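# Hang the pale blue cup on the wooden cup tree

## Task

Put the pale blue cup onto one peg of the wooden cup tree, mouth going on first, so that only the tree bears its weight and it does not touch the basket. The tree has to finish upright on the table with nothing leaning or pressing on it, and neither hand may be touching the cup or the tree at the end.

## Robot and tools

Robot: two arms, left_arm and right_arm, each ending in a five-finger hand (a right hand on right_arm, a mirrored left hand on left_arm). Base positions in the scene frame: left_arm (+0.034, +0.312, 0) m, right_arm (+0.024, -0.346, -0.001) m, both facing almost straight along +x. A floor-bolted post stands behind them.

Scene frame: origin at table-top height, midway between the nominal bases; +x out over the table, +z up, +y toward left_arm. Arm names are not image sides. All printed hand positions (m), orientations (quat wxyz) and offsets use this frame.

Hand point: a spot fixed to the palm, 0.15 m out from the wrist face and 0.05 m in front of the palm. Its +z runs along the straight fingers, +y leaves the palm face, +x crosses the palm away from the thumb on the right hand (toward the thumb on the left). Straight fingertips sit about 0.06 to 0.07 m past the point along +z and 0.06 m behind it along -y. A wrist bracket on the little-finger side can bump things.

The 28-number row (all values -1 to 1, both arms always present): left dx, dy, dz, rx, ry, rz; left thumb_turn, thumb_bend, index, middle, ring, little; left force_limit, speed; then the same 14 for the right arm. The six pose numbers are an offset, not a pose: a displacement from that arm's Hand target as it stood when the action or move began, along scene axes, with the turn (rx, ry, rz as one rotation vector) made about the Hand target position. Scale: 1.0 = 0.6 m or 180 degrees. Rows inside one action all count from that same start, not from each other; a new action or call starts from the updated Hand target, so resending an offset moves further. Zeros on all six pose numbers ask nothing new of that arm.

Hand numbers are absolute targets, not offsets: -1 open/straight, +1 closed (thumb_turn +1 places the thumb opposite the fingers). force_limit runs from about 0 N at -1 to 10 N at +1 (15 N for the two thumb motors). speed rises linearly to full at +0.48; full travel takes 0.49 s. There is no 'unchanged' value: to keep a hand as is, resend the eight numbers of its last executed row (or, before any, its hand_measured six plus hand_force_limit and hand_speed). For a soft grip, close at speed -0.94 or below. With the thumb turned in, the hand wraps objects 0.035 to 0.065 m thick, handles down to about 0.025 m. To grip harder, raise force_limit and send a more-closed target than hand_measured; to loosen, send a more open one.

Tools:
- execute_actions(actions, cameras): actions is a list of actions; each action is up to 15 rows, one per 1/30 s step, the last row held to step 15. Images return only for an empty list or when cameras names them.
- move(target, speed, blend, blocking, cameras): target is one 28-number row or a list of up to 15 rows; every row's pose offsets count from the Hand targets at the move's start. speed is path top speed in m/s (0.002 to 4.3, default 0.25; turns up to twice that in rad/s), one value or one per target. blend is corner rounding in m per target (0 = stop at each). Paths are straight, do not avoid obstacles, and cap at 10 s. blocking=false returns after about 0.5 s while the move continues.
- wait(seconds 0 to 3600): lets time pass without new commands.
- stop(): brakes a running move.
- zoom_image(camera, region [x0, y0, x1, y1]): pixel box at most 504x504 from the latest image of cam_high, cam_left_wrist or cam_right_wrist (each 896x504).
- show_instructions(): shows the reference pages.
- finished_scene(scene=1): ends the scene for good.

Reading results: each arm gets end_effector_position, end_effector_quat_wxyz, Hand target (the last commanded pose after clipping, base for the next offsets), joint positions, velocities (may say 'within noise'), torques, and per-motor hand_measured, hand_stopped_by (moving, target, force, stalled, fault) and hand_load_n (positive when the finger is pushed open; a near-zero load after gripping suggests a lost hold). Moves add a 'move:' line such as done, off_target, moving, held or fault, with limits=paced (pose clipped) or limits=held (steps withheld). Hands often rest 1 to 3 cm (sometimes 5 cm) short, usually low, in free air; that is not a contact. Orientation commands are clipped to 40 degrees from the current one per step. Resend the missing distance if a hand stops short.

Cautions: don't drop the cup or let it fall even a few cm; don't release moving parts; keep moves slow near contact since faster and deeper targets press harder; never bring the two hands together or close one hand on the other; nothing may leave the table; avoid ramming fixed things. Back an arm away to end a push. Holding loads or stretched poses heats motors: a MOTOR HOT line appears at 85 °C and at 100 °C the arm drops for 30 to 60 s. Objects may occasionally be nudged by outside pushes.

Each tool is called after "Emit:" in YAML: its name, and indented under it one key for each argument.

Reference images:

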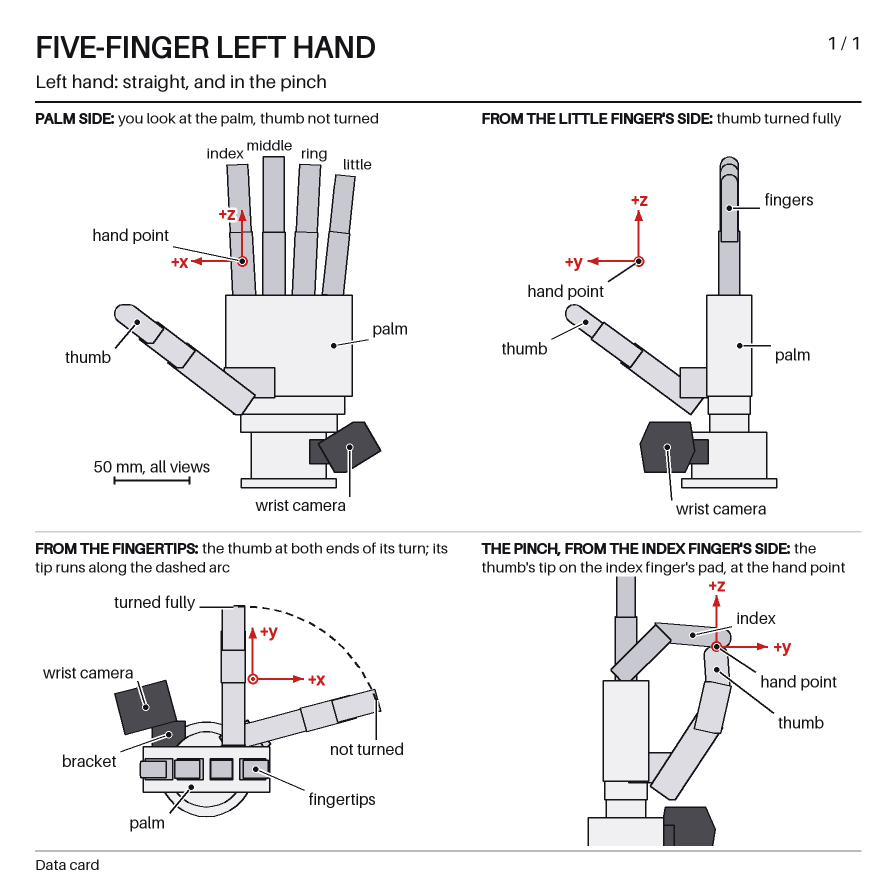

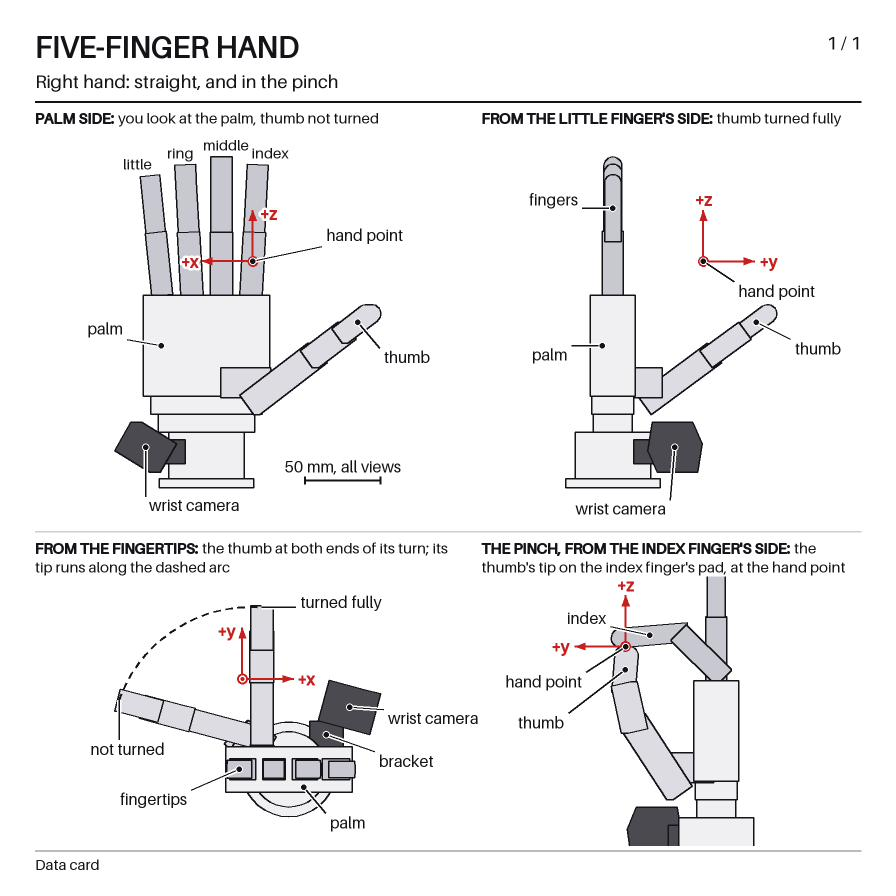

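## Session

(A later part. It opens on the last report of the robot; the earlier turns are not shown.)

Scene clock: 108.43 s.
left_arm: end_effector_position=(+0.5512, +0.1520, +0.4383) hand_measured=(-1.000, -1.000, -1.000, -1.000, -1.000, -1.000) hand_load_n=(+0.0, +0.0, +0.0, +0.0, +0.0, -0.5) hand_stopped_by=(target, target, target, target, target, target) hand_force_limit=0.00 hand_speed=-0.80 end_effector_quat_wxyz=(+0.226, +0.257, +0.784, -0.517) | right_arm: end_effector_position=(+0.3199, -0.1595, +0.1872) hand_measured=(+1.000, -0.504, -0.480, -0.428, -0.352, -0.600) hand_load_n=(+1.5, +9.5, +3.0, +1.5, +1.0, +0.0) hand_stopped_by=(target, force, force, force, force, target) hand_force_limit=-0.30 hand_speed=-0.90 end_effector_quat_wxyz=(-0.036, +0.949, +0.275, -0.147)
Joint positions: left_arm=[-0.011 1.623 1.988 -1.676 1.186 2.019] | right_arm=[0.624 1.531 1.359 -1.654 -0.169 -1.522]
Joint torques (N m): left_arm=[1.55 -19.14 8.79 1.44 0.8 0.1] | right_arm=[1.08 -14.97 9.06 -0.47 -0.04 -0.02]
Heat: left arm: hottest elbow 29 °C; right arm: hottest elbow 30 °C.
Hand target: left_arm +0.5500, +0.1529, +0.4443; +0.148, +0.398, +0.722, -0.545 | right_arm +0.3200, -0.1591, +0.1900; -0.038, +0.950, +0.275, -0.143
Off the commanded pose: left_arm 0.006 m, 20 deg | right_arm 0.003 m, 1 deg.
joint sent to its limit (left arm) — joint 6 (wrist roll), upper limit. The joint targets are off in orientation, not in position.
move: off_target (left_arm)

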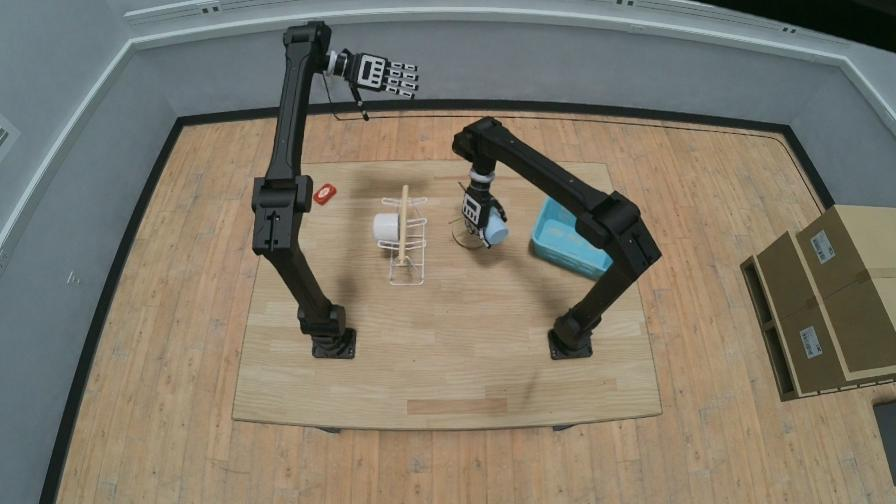

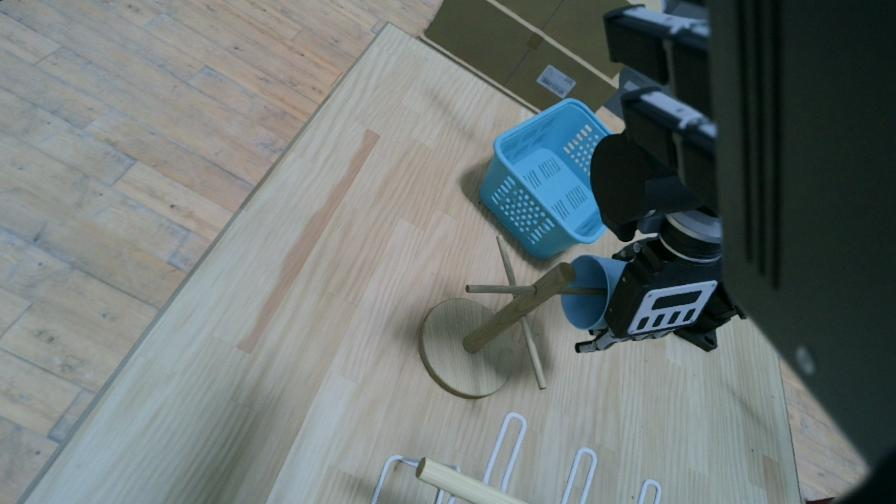

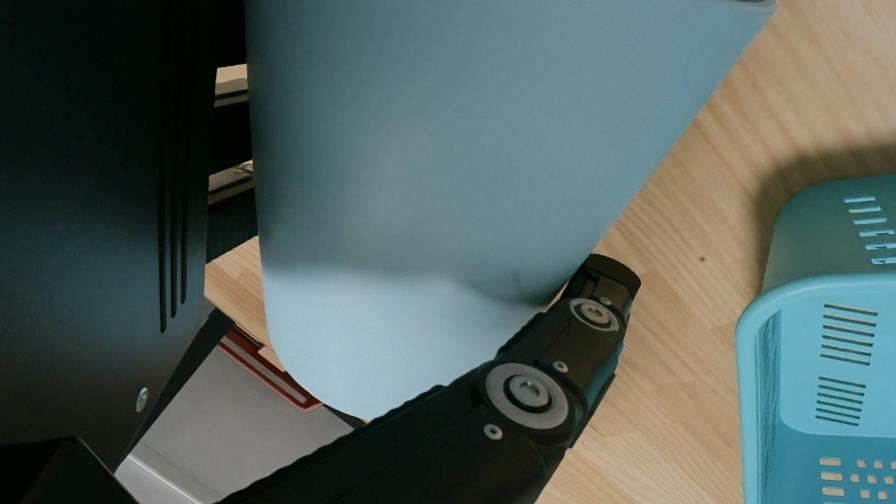

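Emit:
move:
  target: [0,0,0,0,0,0,-1,-1,-1,-1,-1,-1,0,-0.8,0.047,0.031,0.0,0,0,0,1,-0.5,0.01,0.01,0.0,-0.6,-0.3,-0.9]
  speed: 0.05
  cameras: ["cam_left_wrist","cam_high"]

Emit:
zoom_image:
  camera: "cam_left_wrist"
  region: [480, 200, 700, 370]

Scene clock: 110.77 s.
left_arm: end_effector_position=(+0.5512, +0.1520, +0.4383) hand_measured=(-1.000, -1.000, -1.000, -1.000, -1.000, -1.000) hand_load_n=(-0.5, +0.0, +0.0, +0.0, +0.0, +0.0) hand_stopped_by=(target, target, target, target, target, target) hand_force_limit=0.00 hand_speed=-0.80 end_effector_quat_wxyz=(+0.226, +0.257, +0.784, -0.517) | right_arm: end_effector_position=(+0.3369, -0.1472, +0.1790) hand_measured=(+1.000, -0.504, -0.480, -0.428, -0.352, -0.600) hand_load_n=(+1.5, +9.5, +3.5, +1.5, +1.0, +0.0) hand_stopped_by=(target, force, force, force, force, target) hand_force_limit=-0.30 hand_speed=-0.90 end_effector_quat_wxyz=(-0.033, +0.949, +0.274, -0.155)
Joint positions: left_arm=[-0.011 1.623 1.988 -1.676 1.186 2.019] | right_arm=[0.624 1.601 1.415 -1.657 -0.168 -1.522]
Joint torques (N m): left_arm=[1.08 -18.02 8.81 1.11 0.82 0.12] | right_arm=[0.79 -14.8 12.81 -0.98 -0.05 -0.06]
Heat: left arm: hottest elbow 29 °C; right arm: hottest elbow 30 °C.
Hand target: left_arm +0.5500, +0.1529, +0.4443; +0.148, +0.398, +0.722, -0.545 | right_arm +0.3482, -0.1406, +0.1901; -0.038, +0.950, +0.275, -0.143
Off the commanded pose: left_arm 0.006 m, 20 deg | right_arm 0.017 m, 2 deg.
joint sent to its limit (left arm) — joint 6 (wrist roll), upper limit. The joint targets are off in orientation, not in position.
move: off_target (right_arm)
Images, in order (width x height): cam_high 896x504, cam_left_wrist 896x504.

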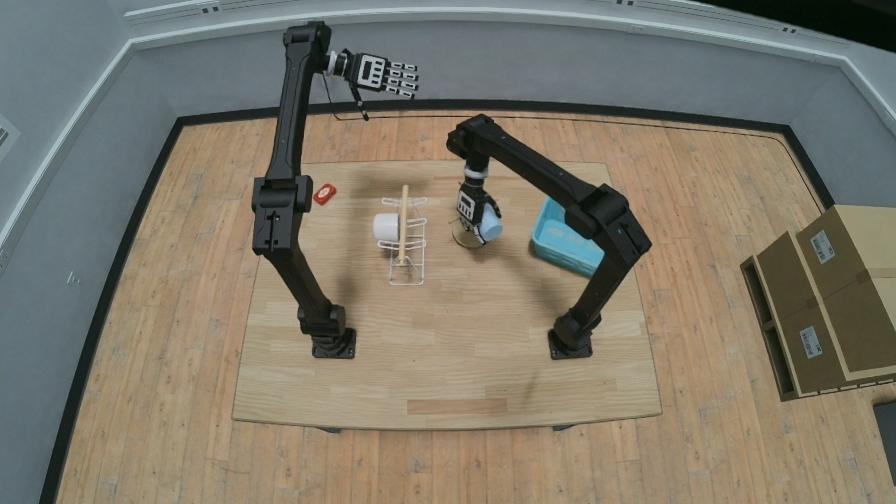

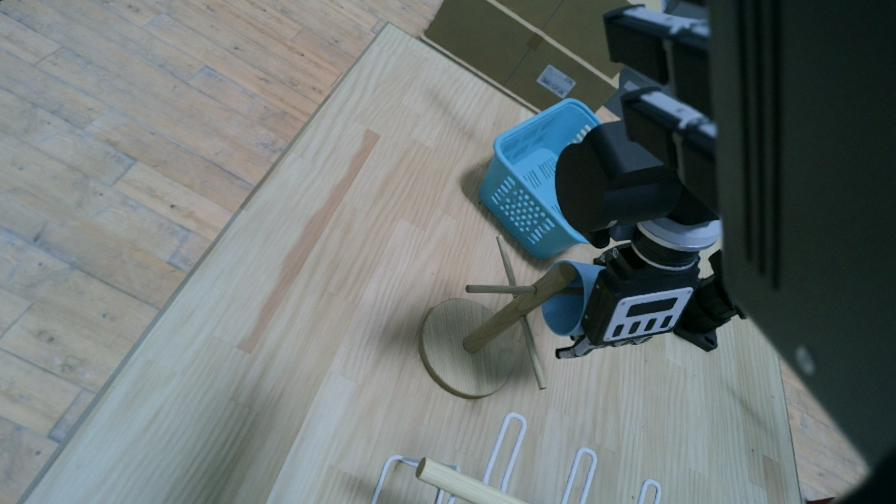

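Scaled by 2.291 from the camera's image (finer frame: 1280x720).

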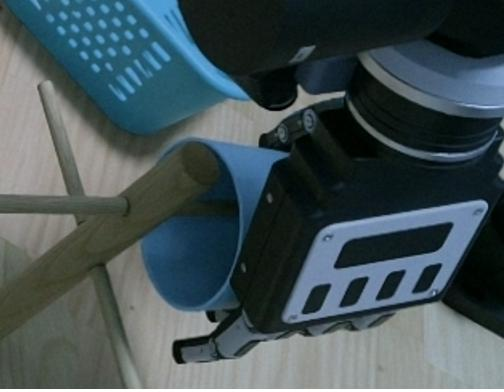

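Emit:
wait:
  seconds: 0.1
  cameras: ["all"]

Scene clock: 111.57 s.
left_arm: end_effector_position=(+0.5512, +0.1520, +0.4383) hand_measured=(-1.000, -1.000, -1.000, -1.000, -1.000, -1.000) hand_load_n=(+0.0, +0.0, +0.0, +0.0, +0.0, +0.0) hand_stopped_by=(target, target, target, target, target, target) hand_force_limit=0.00 hand_speed=-0.80 end_effector_quat_wxyz=(+0.226, +0.257, +0.784, -0.517) | right_arm: end_effector_position=(+0.3369, -0.1472, +0.1787) hand_measured=(+1.000, -0.504, -0.480, -0.428, -0.352, -0.600) hand_load_n=(+1.5, +9.5, +3.5, +1.5, +1.0, +0.0) hand_stopped_by=(target, force, force, force, force, target) hand_force_limit=-0.30 hand_speed=-0.90 end_effector_quat_wxyz=(-0.033, +0.949, +0.274, -0.156)
Joint positions: left_arm=[-0.011 1.623 1.988 -1.676 1.186 2.019] | right_arm=[0.624 1.602 1.415 -1.657 -0.168 -1.522]
Joint torques (N m): left_arm=[1.49 -19.25 8.77 1.2 0.79 0.11] | right_arm=[0.85 -14.68 12.78 -1.05 -0.04 -0.06]
Heat: left arm: hottest elbow 29 °C; right arm: hottest elbow 30 °C.
Hand target: left_arm +0.5500, +0.1529, +0.4443; +0.148, +0.398, +0.722, -0.545 | right_arm +0.3482, -0.1406, +0.1899; -0.038, +0.950, +0.275, -0.143
Off the commanded pose: left_arm 0.006 m, 20 deg | right_arm 0.017 m, 2 deg.
wait: 0.10 s; at rest from the start

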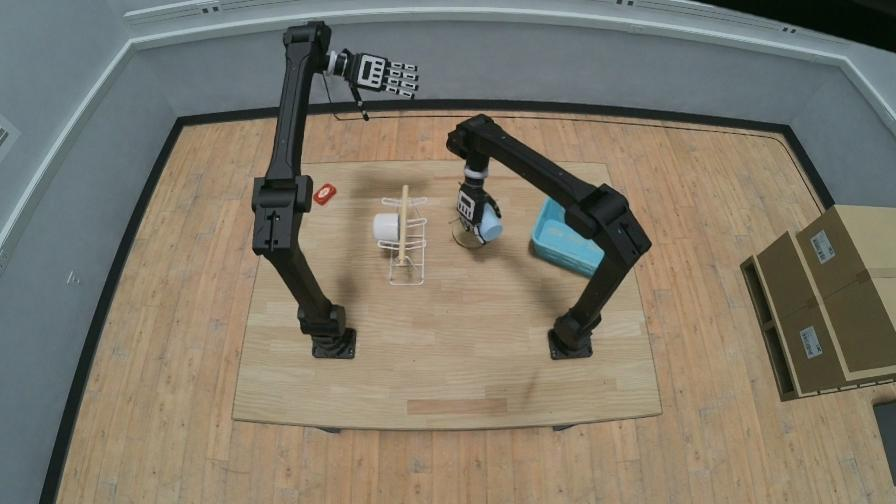

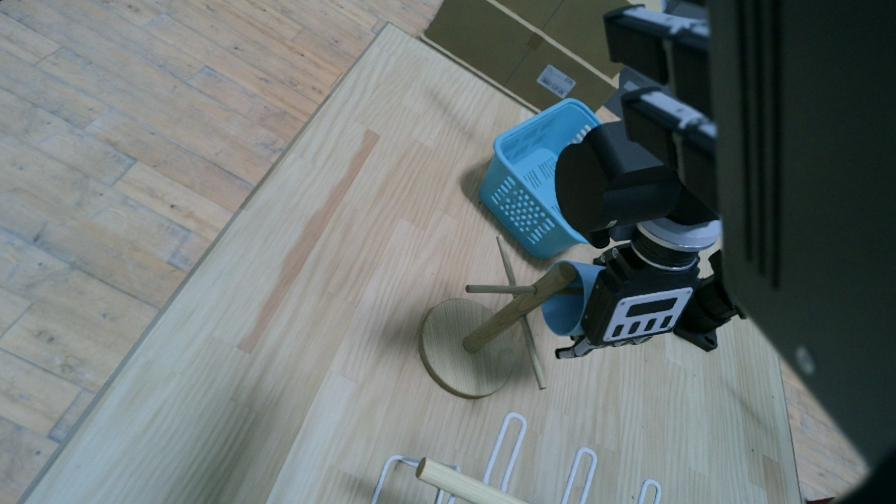

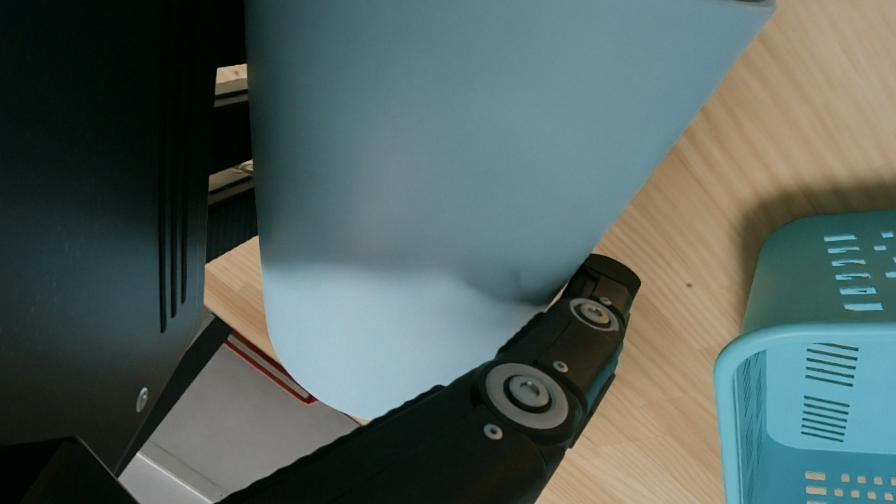

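Emit:
zoom_image:
  camera: "cam_left_wrist"
  region: [440, 210, 720, 400]

Emit:
zoom_image:
  camera: "cam_high"
  region: [430, 150, 550, 270]

Scaled by 1.800 from the camera's image (finer frame: 1280x720).

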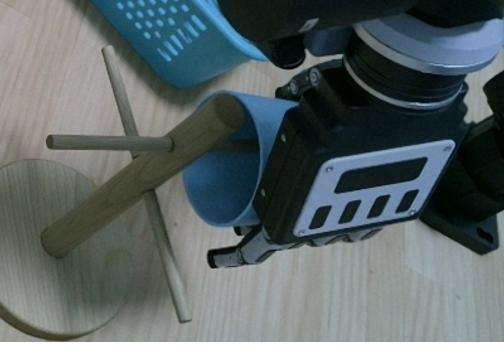

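Scaled by 4.200 from the camera's image (finer frame: 1280x720).

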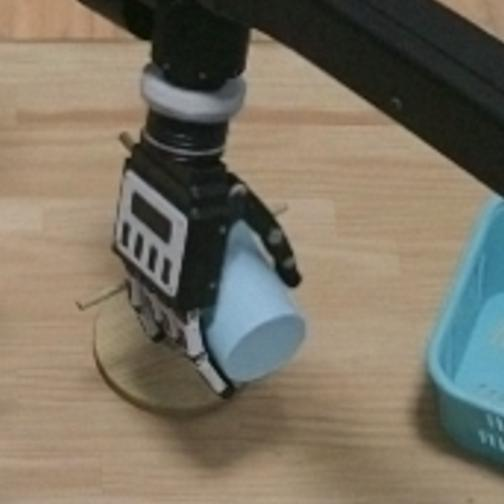

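Emit:
move:
  target: [0,0,0,0,0,0,-1,-1,-1,-1,-1,-1,0,-0.8, 0.007,0.005,-0.025,0,0,0,1,-0.5,0.01,0.01,0.0,-0.6,-0.3,-0.9]
  speed: 0.03
  cameras: ["cam_left_wrist", "cam_high"]

Emit:
zoom_image:
  camera: "cam_left_wrist"
  region: [440, 210, 720, 400]

Scene clock: 112.73 s.
left_arm: end_effector_position=(+0.5512, +0.1520, +0.4383) hand_measured=(-1.000, -1.000, -1.000, -1.000, -1.000, -1.000) hand_load_n=(-0.5, +0.0, +0.0, +0.0, +0.0, +0.0) hand_stopped_by=(target, target, target, target, target, target) hand_force_limit=0.00 hand_speed=-0.80 end_effector_quat_wxyz=(+0.226, +0.257, +0.784, -0.517) | right_arm: end_effector_position=(+0.3406, -0.1445, +0.1697) hand_measured=(+1.000, -0.504, -0.480, -0.428, -0.352, -0.600) hand_load_n=(+1.5, +9.5, +3.0, +1.5, +1.0, +0.0) hand_stopped_by=(target, force, force, force, force, target) hand_force_limit=-0.30 hand_speed=-0.90 end_effector_quat_wxyz=(-0.031, +0.948, +0.273, -0.159)
Joint positions: left_arm=[-0.011 1.623 1.988 -1.676 1.186 2.019] | right_arm=[0.624 1.623 1.415 -1.643 -0.168 -1.522]
Joint torques (N m): left_arm=[1.14 -18.84 8.64 1.11 0.8 0.14] | right_arm=[0.73 -15.15 11.49 -0.14 -0.04 -0.06]
Heat: left arm: hottest elbow 29 °C; right arm: hottest elbow 30 °C.
Hand target: left_arm +0.5500, +0.1529, +0.4443; +0.148, +0.398, +0.722, -0.545 | right_arm +0.3524, -0.1376, +0.1750; -0.038, +0.950, +0.275, -0.143
Off the commanded pose: left_arm 0.006 m, 20 deg | right_arm 0.015 m, 2 deg.
joint sent to its limit (left arm) — joint 6 (wrist roll), upper limit. The joint targets are off in orientation, not in position.
move: off_target (right_arm)
Images, in order (width x height): cam_high 896x504, cam_left_wrist 896x504.

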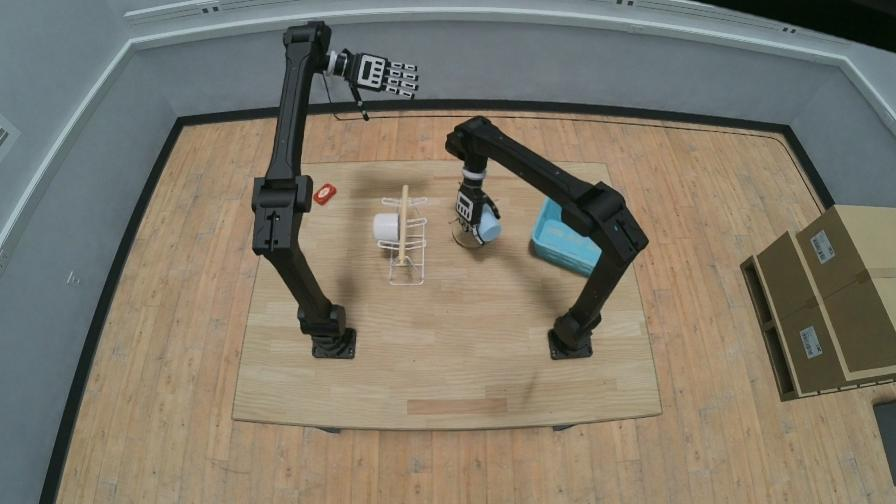

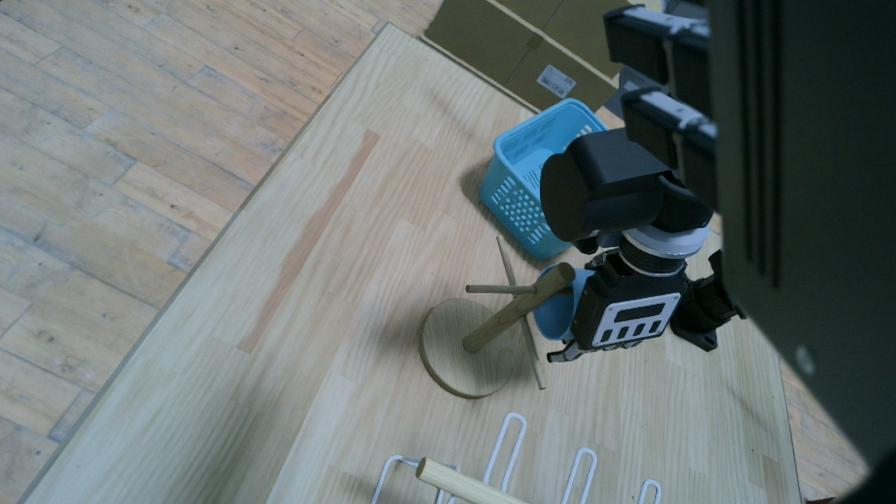

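Scaled by 1.800 from the camera's image (finer frame: 1280x720).

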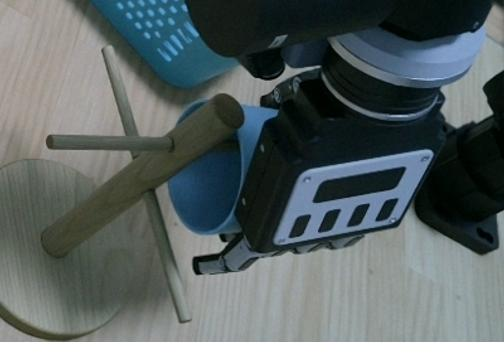

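Emit:
zoom_image:
  camera: "cam_left_wrist"
  region: [520, 240, 620, 370]

Scaled by 3.877 from the camera's image (finer frame: 1280x720).

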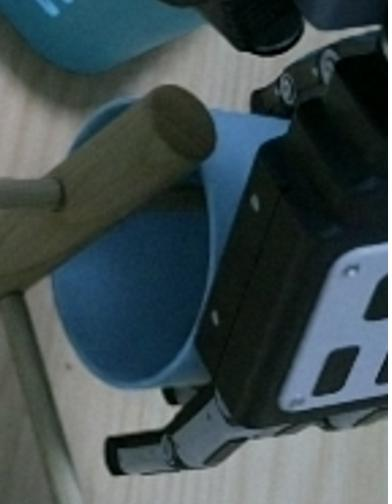

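Emit:
move:
  target: [0,0,0,0,0,0,-1,-1,-1,-1,-1,-1,0,-0.8, 0.0,0.0,-0.012,0,0,0,1,-0.5,0.01,0.01,0.0,-0.6,-0.3,-0.9]
  speed: 0.03
  cameras: ["cam_left_wrist"]

Emit:
zoom_image:
  camera: "cam_left_wrist"
  region: [500, 220, 640, 380]

Scene clock: 113.87 s.
left_arm: end_effector_position=(+0.5512, +0.1520, +0.4383) hand_measured=(-1.000, -1.000, -1.000, -1.000, -1.000, -1.000) hand_load_n=(+0.0, +0.0, +0.0, +0.0, +0.0, +0.0) hand_stopped_by=(target, target, target, target, target, target) hand_force_limit=0.00 hand_speed=-0.80 end_effector_quat_wxyz=(+0.226, +0.257, +0.784, -0.517) | right_arm: end_effector_position=(+0.3437, -0.1422, +0.1676) hand_measured=(+1.000, -0.504, -0.480, -0.428, -0.352, -0.600) hand_load_n=(+1.5, +9.0, +3.5, +1.5, +1.0, -0.5) hand_stopped_by=(target, force, force, force, force, target) hand_force_limit=-0.30 hand_speed=-0.90 end_effector_quat_wxyz=(-0.034, +0.949, +0.274, -0.153)
Joint positions: left_arm=[-0.011 1.623 1.988 -1.676 1.186 2.019] | right_arm=[0.624 1.625 1.415 -1.628 -0.168 -1.522]
Joint torques (N m): left_arm=[0.91 -18.9 8.43 1.16 0.81 0.18] | right_arm=[0.73 -14.92 10.33 -0.14 -0.04 -0.07]
Heat: left arm: hottest elbow 29 °C; right arm: hottest elbow 30 °C.
Hand target: left_arm +0.5500, +0.1529, +0.4443; +0.148, +0.398, +0.722, -0.545 | right_arm +0.3524, -0.1376, +0.1678; -0.038, +0.950, +0.275, -0.143
Off the commanded pose: left_arm 0.006 m, 20 deg | right_arm 0.010 m, 1 deg.
joint sent to its limit (left arm) — joint 6 (wrist roll), upper limit. The joint targets are off in orientation, not in position.
move: done

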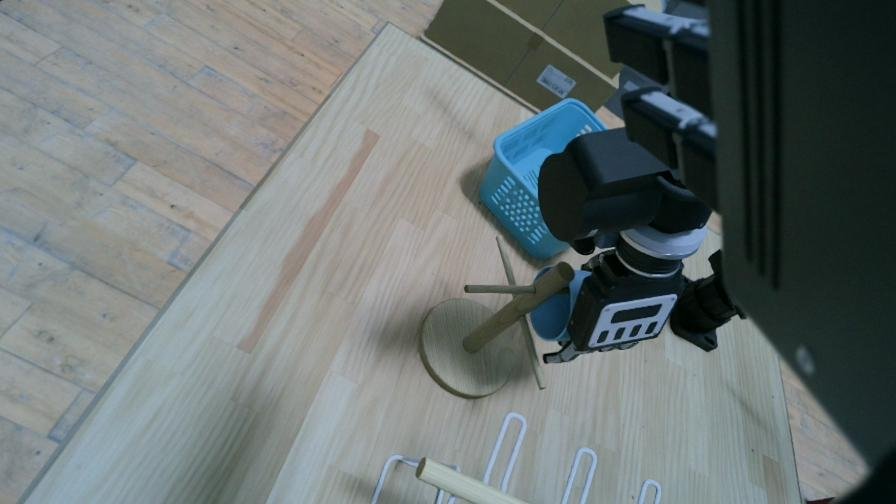

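Scaled by 3.150 from the camera's image (finer frame: 1280x720).

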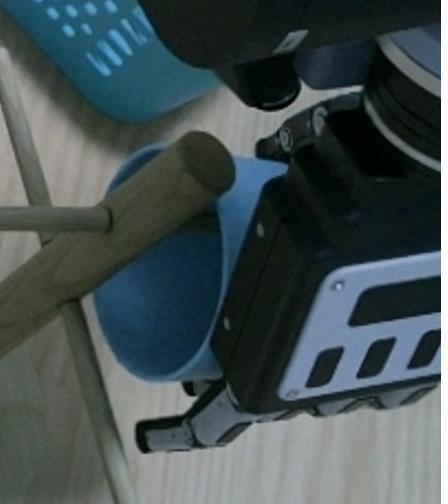

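Emit:
move:
  target: [0,0,0,0,0,0,-1,-1,-1,-1,-1,-1,0,-0.8, -0.0055,-0.0037,-0.02,0,0,0,1,-0.5,0.01,0.01,0.0,-0.6,-0.3,-0.9]
  speed: 0.03
  cameras: ["cam_left_wrist", "cam_high"]

Emit:
zoom_image:
  camera: "cam_left_wrist"
  region: [500, 220, 640, 380]

Emit:
zoom_image:
  camera: "cam_high"
  region: [430, 170, 530, 270]

Scene clock: 114.97 s.
left_arm: end_effector_position=(+0.5512, +0.1520, +0.4383) hand_measured=(-1.000, -1.000, -1.000, -1.000, -1.000, -1.000) hand_load_n=(+0.0, +0.0, +0.0, +0.0, +0.0, +0.0) hand_stopped_by=(target, target, target, target, target, target) hand_force_limit=0.00 hand_speed=-0.80 end_effector_quat_wxyz=(+0.226, +0.257, +0.784, -0.517) | right_arm: end_effector_position=(+0.3444, -0.1417, +0.1582) hand_measured=(+1.000, -0.504, -0.480, -0.428, -0.352, -0.600) hand_load_n=(+1.5, +9.0, +3.5, +1.0, +1.0, +0.0) hand_stopped_by=(target, force, force, force, force, target) hand_force_limit=-0.30 hand_speed=-0.90 end_effector_quat_wxyz=(-0.036, +0.949, +0.275, -0.148)
Joint positions: left_arm=[-0.011 1.623 1.988 -1.676 1.186 2.019] | right_arm=[0.624 1.625 1.393 -1.595 -0.168 -1.522]
Joint torques (N m): left_arm=[1.32 -18.61 8.55 1.21 0.84 0.1] | right_arm=[0.85 -15.56 9.13 0.06 -0.04 -0.06]
Heat: left arm: hottest elbow 29 °C; right arm: hottest elbow 30 °C.
Hand target: left_arm +0.5500, +0.1529, +0.4443; +0.148, +0.398, +0.722, -0.545 | right_arm +0.3491, -0.1398, +0.1559; -0.038, +0.950, +0.275, -0.143
Off the commanded pose: left_arm 0.006 m, 20 deg | right_arm 0.006 m, 1 deg.
joint sent to its limit (left arm) — joint 6 (wrist roll), upper limit. The joint targets are off in orientation, not in position.
move: done
Images, in order (width x height): cam_high 896x504, cam_left_wrist 896x504.

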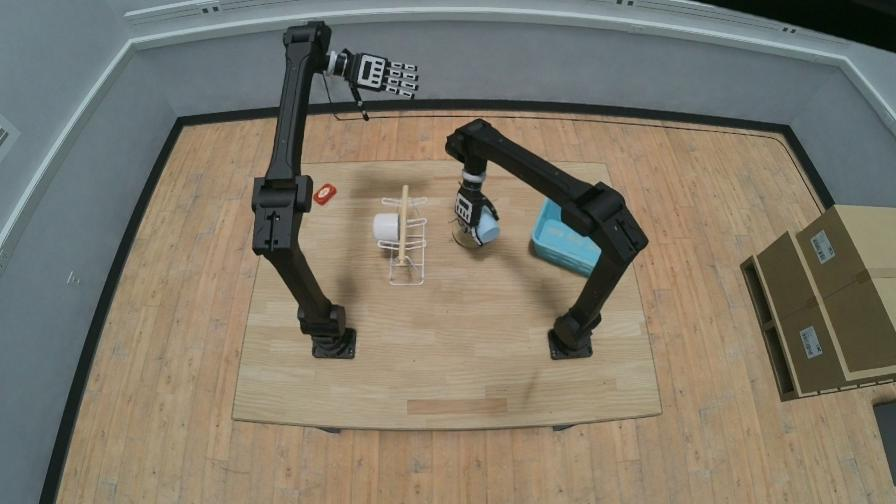

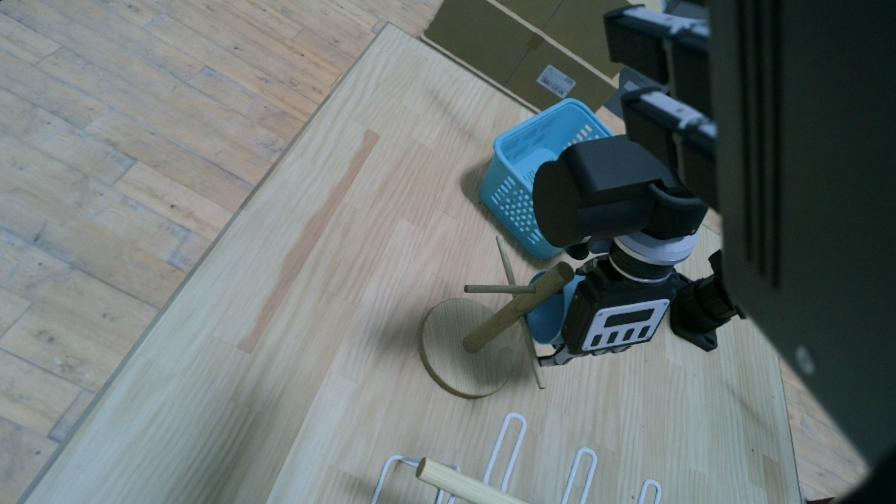

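Scaled by 3.150 from the camera's image (finer frame: 1280x720).

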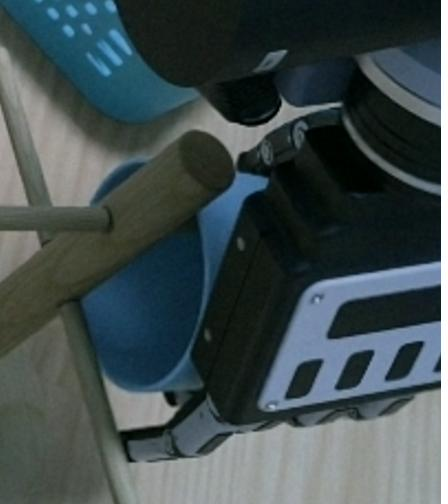

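Scaled by 5.040 from the camera's image (finer frame: 1280x720).

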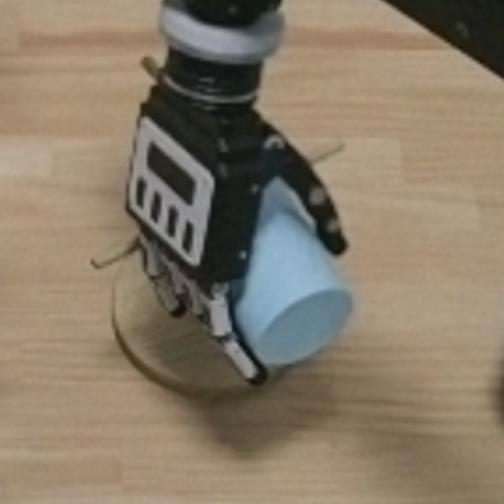

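Emit:
zoom_image:
  camera: "cam_left_wrist"
  region: [515, 320, 595, 400]

Emit:
zoom_image:
  camera: "cam_left_wrist"
  region: [520, 240, 600, 330]

Scaled by 6.300 from the camera's image (finer frame: 1280x720).

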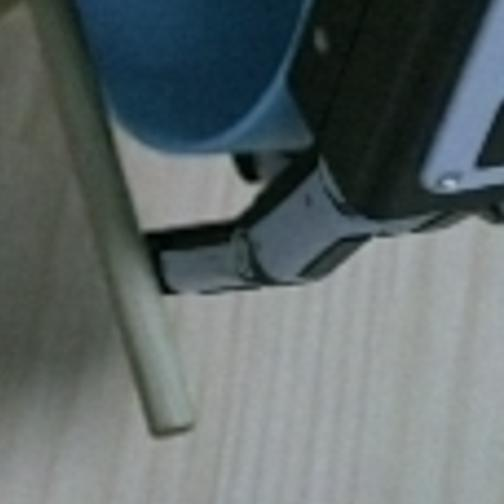

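Scaled by 5.600 from the camera's image (finer frame: 1280x720).

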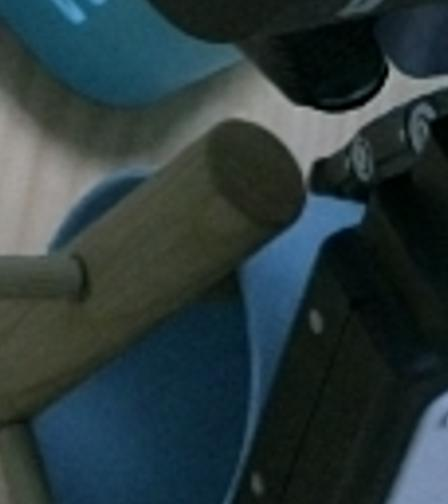

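Emit:
move:
  target: [0,0,0,0,0,0,-1,-1,-1,-1,-1,-1,0,-0.8, -0.006,-0.004,-0.012,0,0,0,1,-0.5,0.01,0.01,0.0,-0.6,-0.3,-0.9]
  speed: 0.03
  cameras: ["cam_left_wrist"]

Emit:
zoom_image:
  camera: "cam_left_wrist"
  region: [500, 220, 640, 380]

Scene clock: 116.50 s.
left_arm: end_effector_position=(+0.5512, +0.1520, +0.4383) hand_measured=(-1.000, -1.000, -1.000, -1.000, -1.000, -1.000) hand_load_n=(-0.5, +0.0, +0.0, +0.0, -0.5, +0.0) hand_stopped_by=(target, target, target, target, target, target) hand_force_limit=0.00 hand_speed=-0.80 end_effector_quat_wxyz=(+0.226, +0.257, +0.784, -0.517) | right_arm: end_effector_position=(+0.3425, -0.1431, +0.1489) hand_measured=(+1.000, -0.504, -0.480, -0.428, -0.352, -0.600) hand_load_n=(+1.5, +9.5, +3.5, +1.5, +1.0, +0.0) hand_stopped_by=(target, force, force, force, force, target) hand_force_limit=-0.30 hand_speed=-0.90 end_effector_quat_wxyz=(-0.035, +0.949, +0.275, -0.148)
Joint positions: left_arm=[-0.011 1.623 1.988 -1.676 1.186 2.019] | right_arm=[0.624 1.625 1.367 -1.571 -0.168 -1.522]
Joint torques (N m): left_arm=[1.49 -18.02 8.55 1.25 0.81 0.14] | right_arm=[0.79 -15.5 8.84 -0.13 -0.06 -0.05]
Heat: left arm: hottest elbow 29 °C; right arm: hottest elbow 30 °C.
Hand target: left_arm +0.5500, +0.1529, +0.4443; +0.148, +0.398, +0.722, -0.545 | right_arm +0.3455, -0.1422, +0.1486; -0.038, +0.950, +0.275, -0.143
Off the commanded pose: left_arm 0.006 m, 20 deg | right_arm 0.003 m, 1 deg.
joint sent to its limit (left arm) — joint 6 (wrist roll), upper limit. The joint targets are off in orientation, not in position.
move: done

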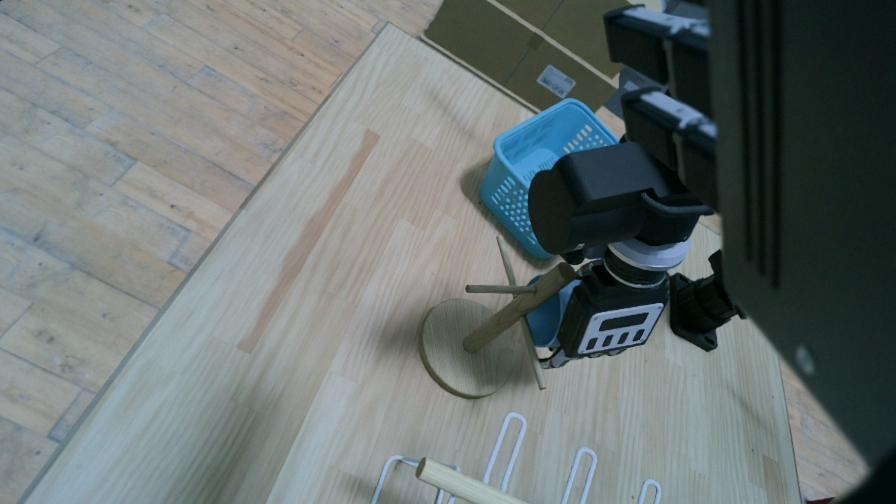

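Scaled by 3.150 from the camera's image (finer frame: 1280x720).

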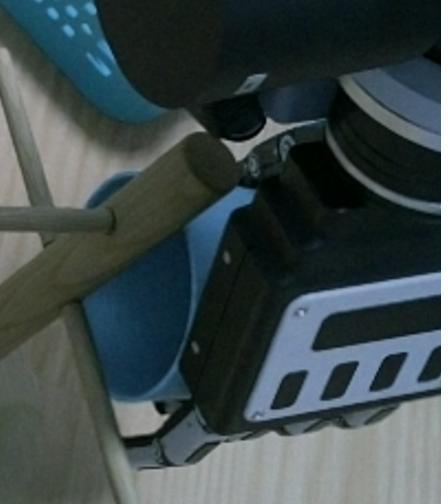

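Emit:
zoom_image:
  camera: "cam_left_wrist"
  region: [400, 220, 600, 410]

Emit:
zoom_image:
  camera: "cam_left_wrist"
  region: [520, 240, 600, 330]

Scaled by 2.520 from the camera's image (finer frame: 1280x720).

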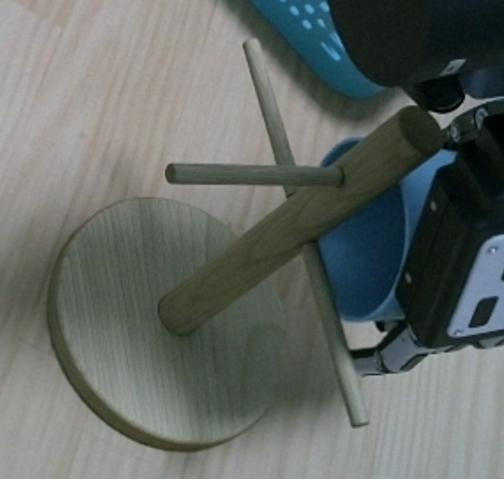

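Scaled by 5.600 from the camera's image (finer frame: 1280x720).

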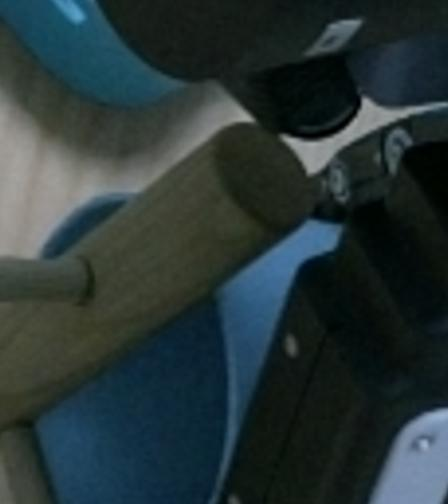

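Emit:
zoom_image:
  camera: "cam_left_wrist"
  region: [440, 210, 720, 400]

Scaled by 1.800 from the camera's image (finer frame: 1280x720).

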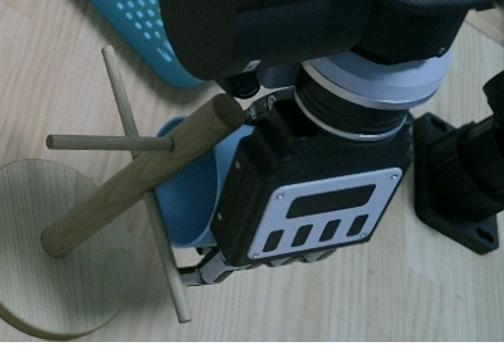

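Emit:
move:
  target: [0,0,0,0,0,0,-1,-1,-1,-1,-1,-1,0,-0.8, 0,0,-0.005,0,0,0,1,-0.5,0.01,0.01,0.0,-0.6,-0.3,-0.9]
  speed: 0.02
  cameras: ["cam_left_wrist"]

Emit:
zoom_image:
  camera: "cam_left_wrist"
  region: [520, 240, 600, 330]

Scene clock: 117.77 s.
left_arm: end_effector_position=(+0.5512, +0.1520, +0.4383) hand_measured=(-1.000, -1.000, -1.000, -1.000, -1.000, -1.000) hand_load_n=(+0.0, +0.0, +0.0, +0.0, +0.0, +0.0) hand_stopped_by=(target, target, target, target, target, target) hand_force_limit=0.00 hand_speed=-0.80 end_effector_quat_wxyz=(+0.226, +0.257, +0.784, -0.517) | right_arm: end_effector_position=(+0.3427, -0.1431, +0.1475) hand_measured=(+1.000, -0.504, -0.480, -0.428, -0.352, -0.600) hand_load_n=(+1.5, +9.5, +3.0, +1.5, +1.0, +0.0) hand_stopped_by=(target, force, force, force, force, target) hand_force_limit=-0.30 hand_speed=-0.90 end_effector_quat_wxyz=(-0.035, +0.949, +0.275, -0.147)
Joint positions: left_arm=[-0.011 1.623 1.988 -1.676 1.186 2.019] | right_arm=[0.624 1.625 1.364 -1.565 -0.167 -1.522]
Joint torques (N m): left_arm=[0.91 -18.84 8.7 1.09 0.8 0.15] | right_arm=[0.62 -15.38 8.77 0.06 -0.12 -0.06]
Heat: left arm: hottest elbow 29 °C; right arm: hottest elbow 30 °C.
Hand target: left_arm +0.5500, +0.1529, +0.4443; +0.148, +0.398, +0.722, -0.545 | right_arm +0.3454, -0.1422, +0.1456; -0.038, +0.950, +0.275, -0.143
Off the commanded pose: left_arm 0.006 m, 20 deg | right_arm 0.003 m, 1 deg.
joint sent to its limit (left arm) — joint 6 (wrist roll), upper limit. The joint targets are off in orientation, not in position.
move: done

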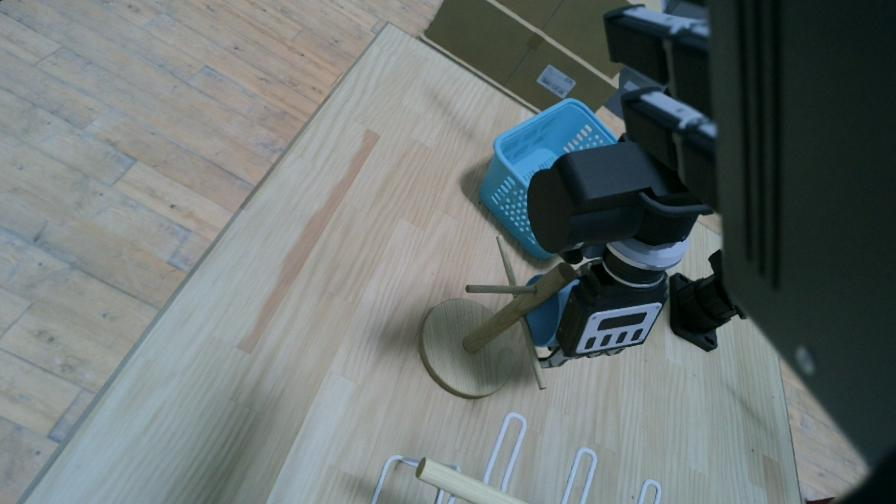

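Scaled by 5.600 from the camera's image (finer frame: 1280x720).

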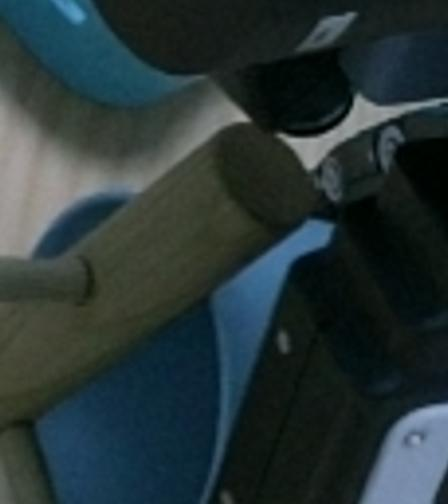

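Emit:
move:
  target: [0,0,0,0,0,0,-1,-1,-1,-1,-1,-1,0,-0.8, 0,0,-0.007,0,0,0,1,-0.5,0.01,0.01,0.0,-0.6,-0.3,-0.9]
  speed: 0.02
  cameras: ["cam_left_wrist"]

Emit:
zoom_image:
  camera: "cam_left_wrist"
  region: [520, 240, 600, 330]

Scene clock: 118.57 s.
left_arm: end_effector_position=(+0.5512, +0.1520, +0.4383) hand_measured=(-1.000, -1.000, -1.000, -1.000, -1.000, -1.000) hand_load_n=(+0.0, +0.0, +0.0, +0.0, +0.0, +0.0) hand_stopped_by=(target, target, target, target, target, target) hand_force_limit=0.00 hand_speed=-0.80 end_effector_quat_wxyz=(+0.226, +0.257, +0.784, -0.517) | right_arm: end_effector_position=(+0.3429, -0.1434, +0.1456) hand_measured=(+1.000, -0.504, -0.480, -0.428, -0.352, -0.600) hand_load_n=(+1.5, +8.5, +2.0, +1.0, +1.5, +0.0) hand_stopped_by=(target, force, force, force, force, target) hand_force_limit=-0.30 hand_speed=-0.90 end_effector_quat_wxyz=(-0.035, +0.950, +0.275, -0.146)
Joint positions: left_arm=[-0.011 1.623 1.988 -1.676 1.186 2.019] | right_arm=[0.624 1.625 1.359 -1.559 -0.165 -1.522]
Joint torques (N m): left_arm=[1.2 -18.73 8.5 1.31 0.85 0.19] | right_arm=[0.85 -15.09 8.35 0.13 -0.14 -0.06]
Heat: left arm: hottest elbow 29 °C; right arm: hottest elbow 30 °C.
Hand target: left_arm +0.5500, +0.1529, +0.4443; +0.148, +0.398, +0.722, -0.545 | right_arm +0.3455, -0.1422, +0.1414; -0.038, +0.950, +0.275, -0.143
Off the commanded pose: left_arm 0.006 m, 20 deg | right_arm 0.005 m, 0 deg.
joint sent to its limit (left arm) — joint 6 (wrist roll), upper limit. The joint targets are off in orientation, not in position.
move: done

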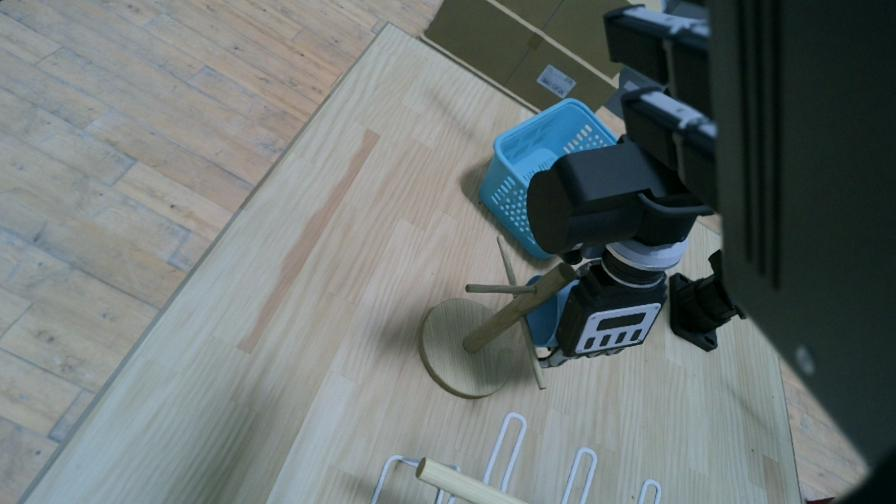

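Scaled by 5.600 from the camera's image (finer frame: 1280x720).

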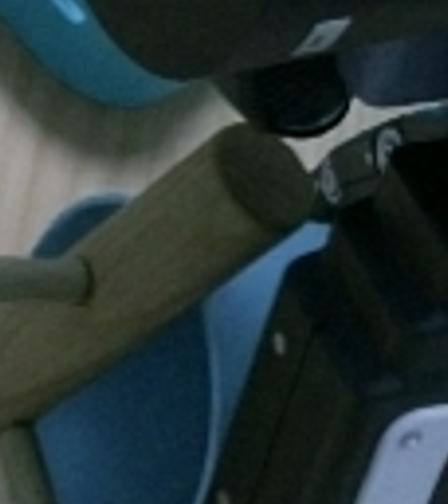

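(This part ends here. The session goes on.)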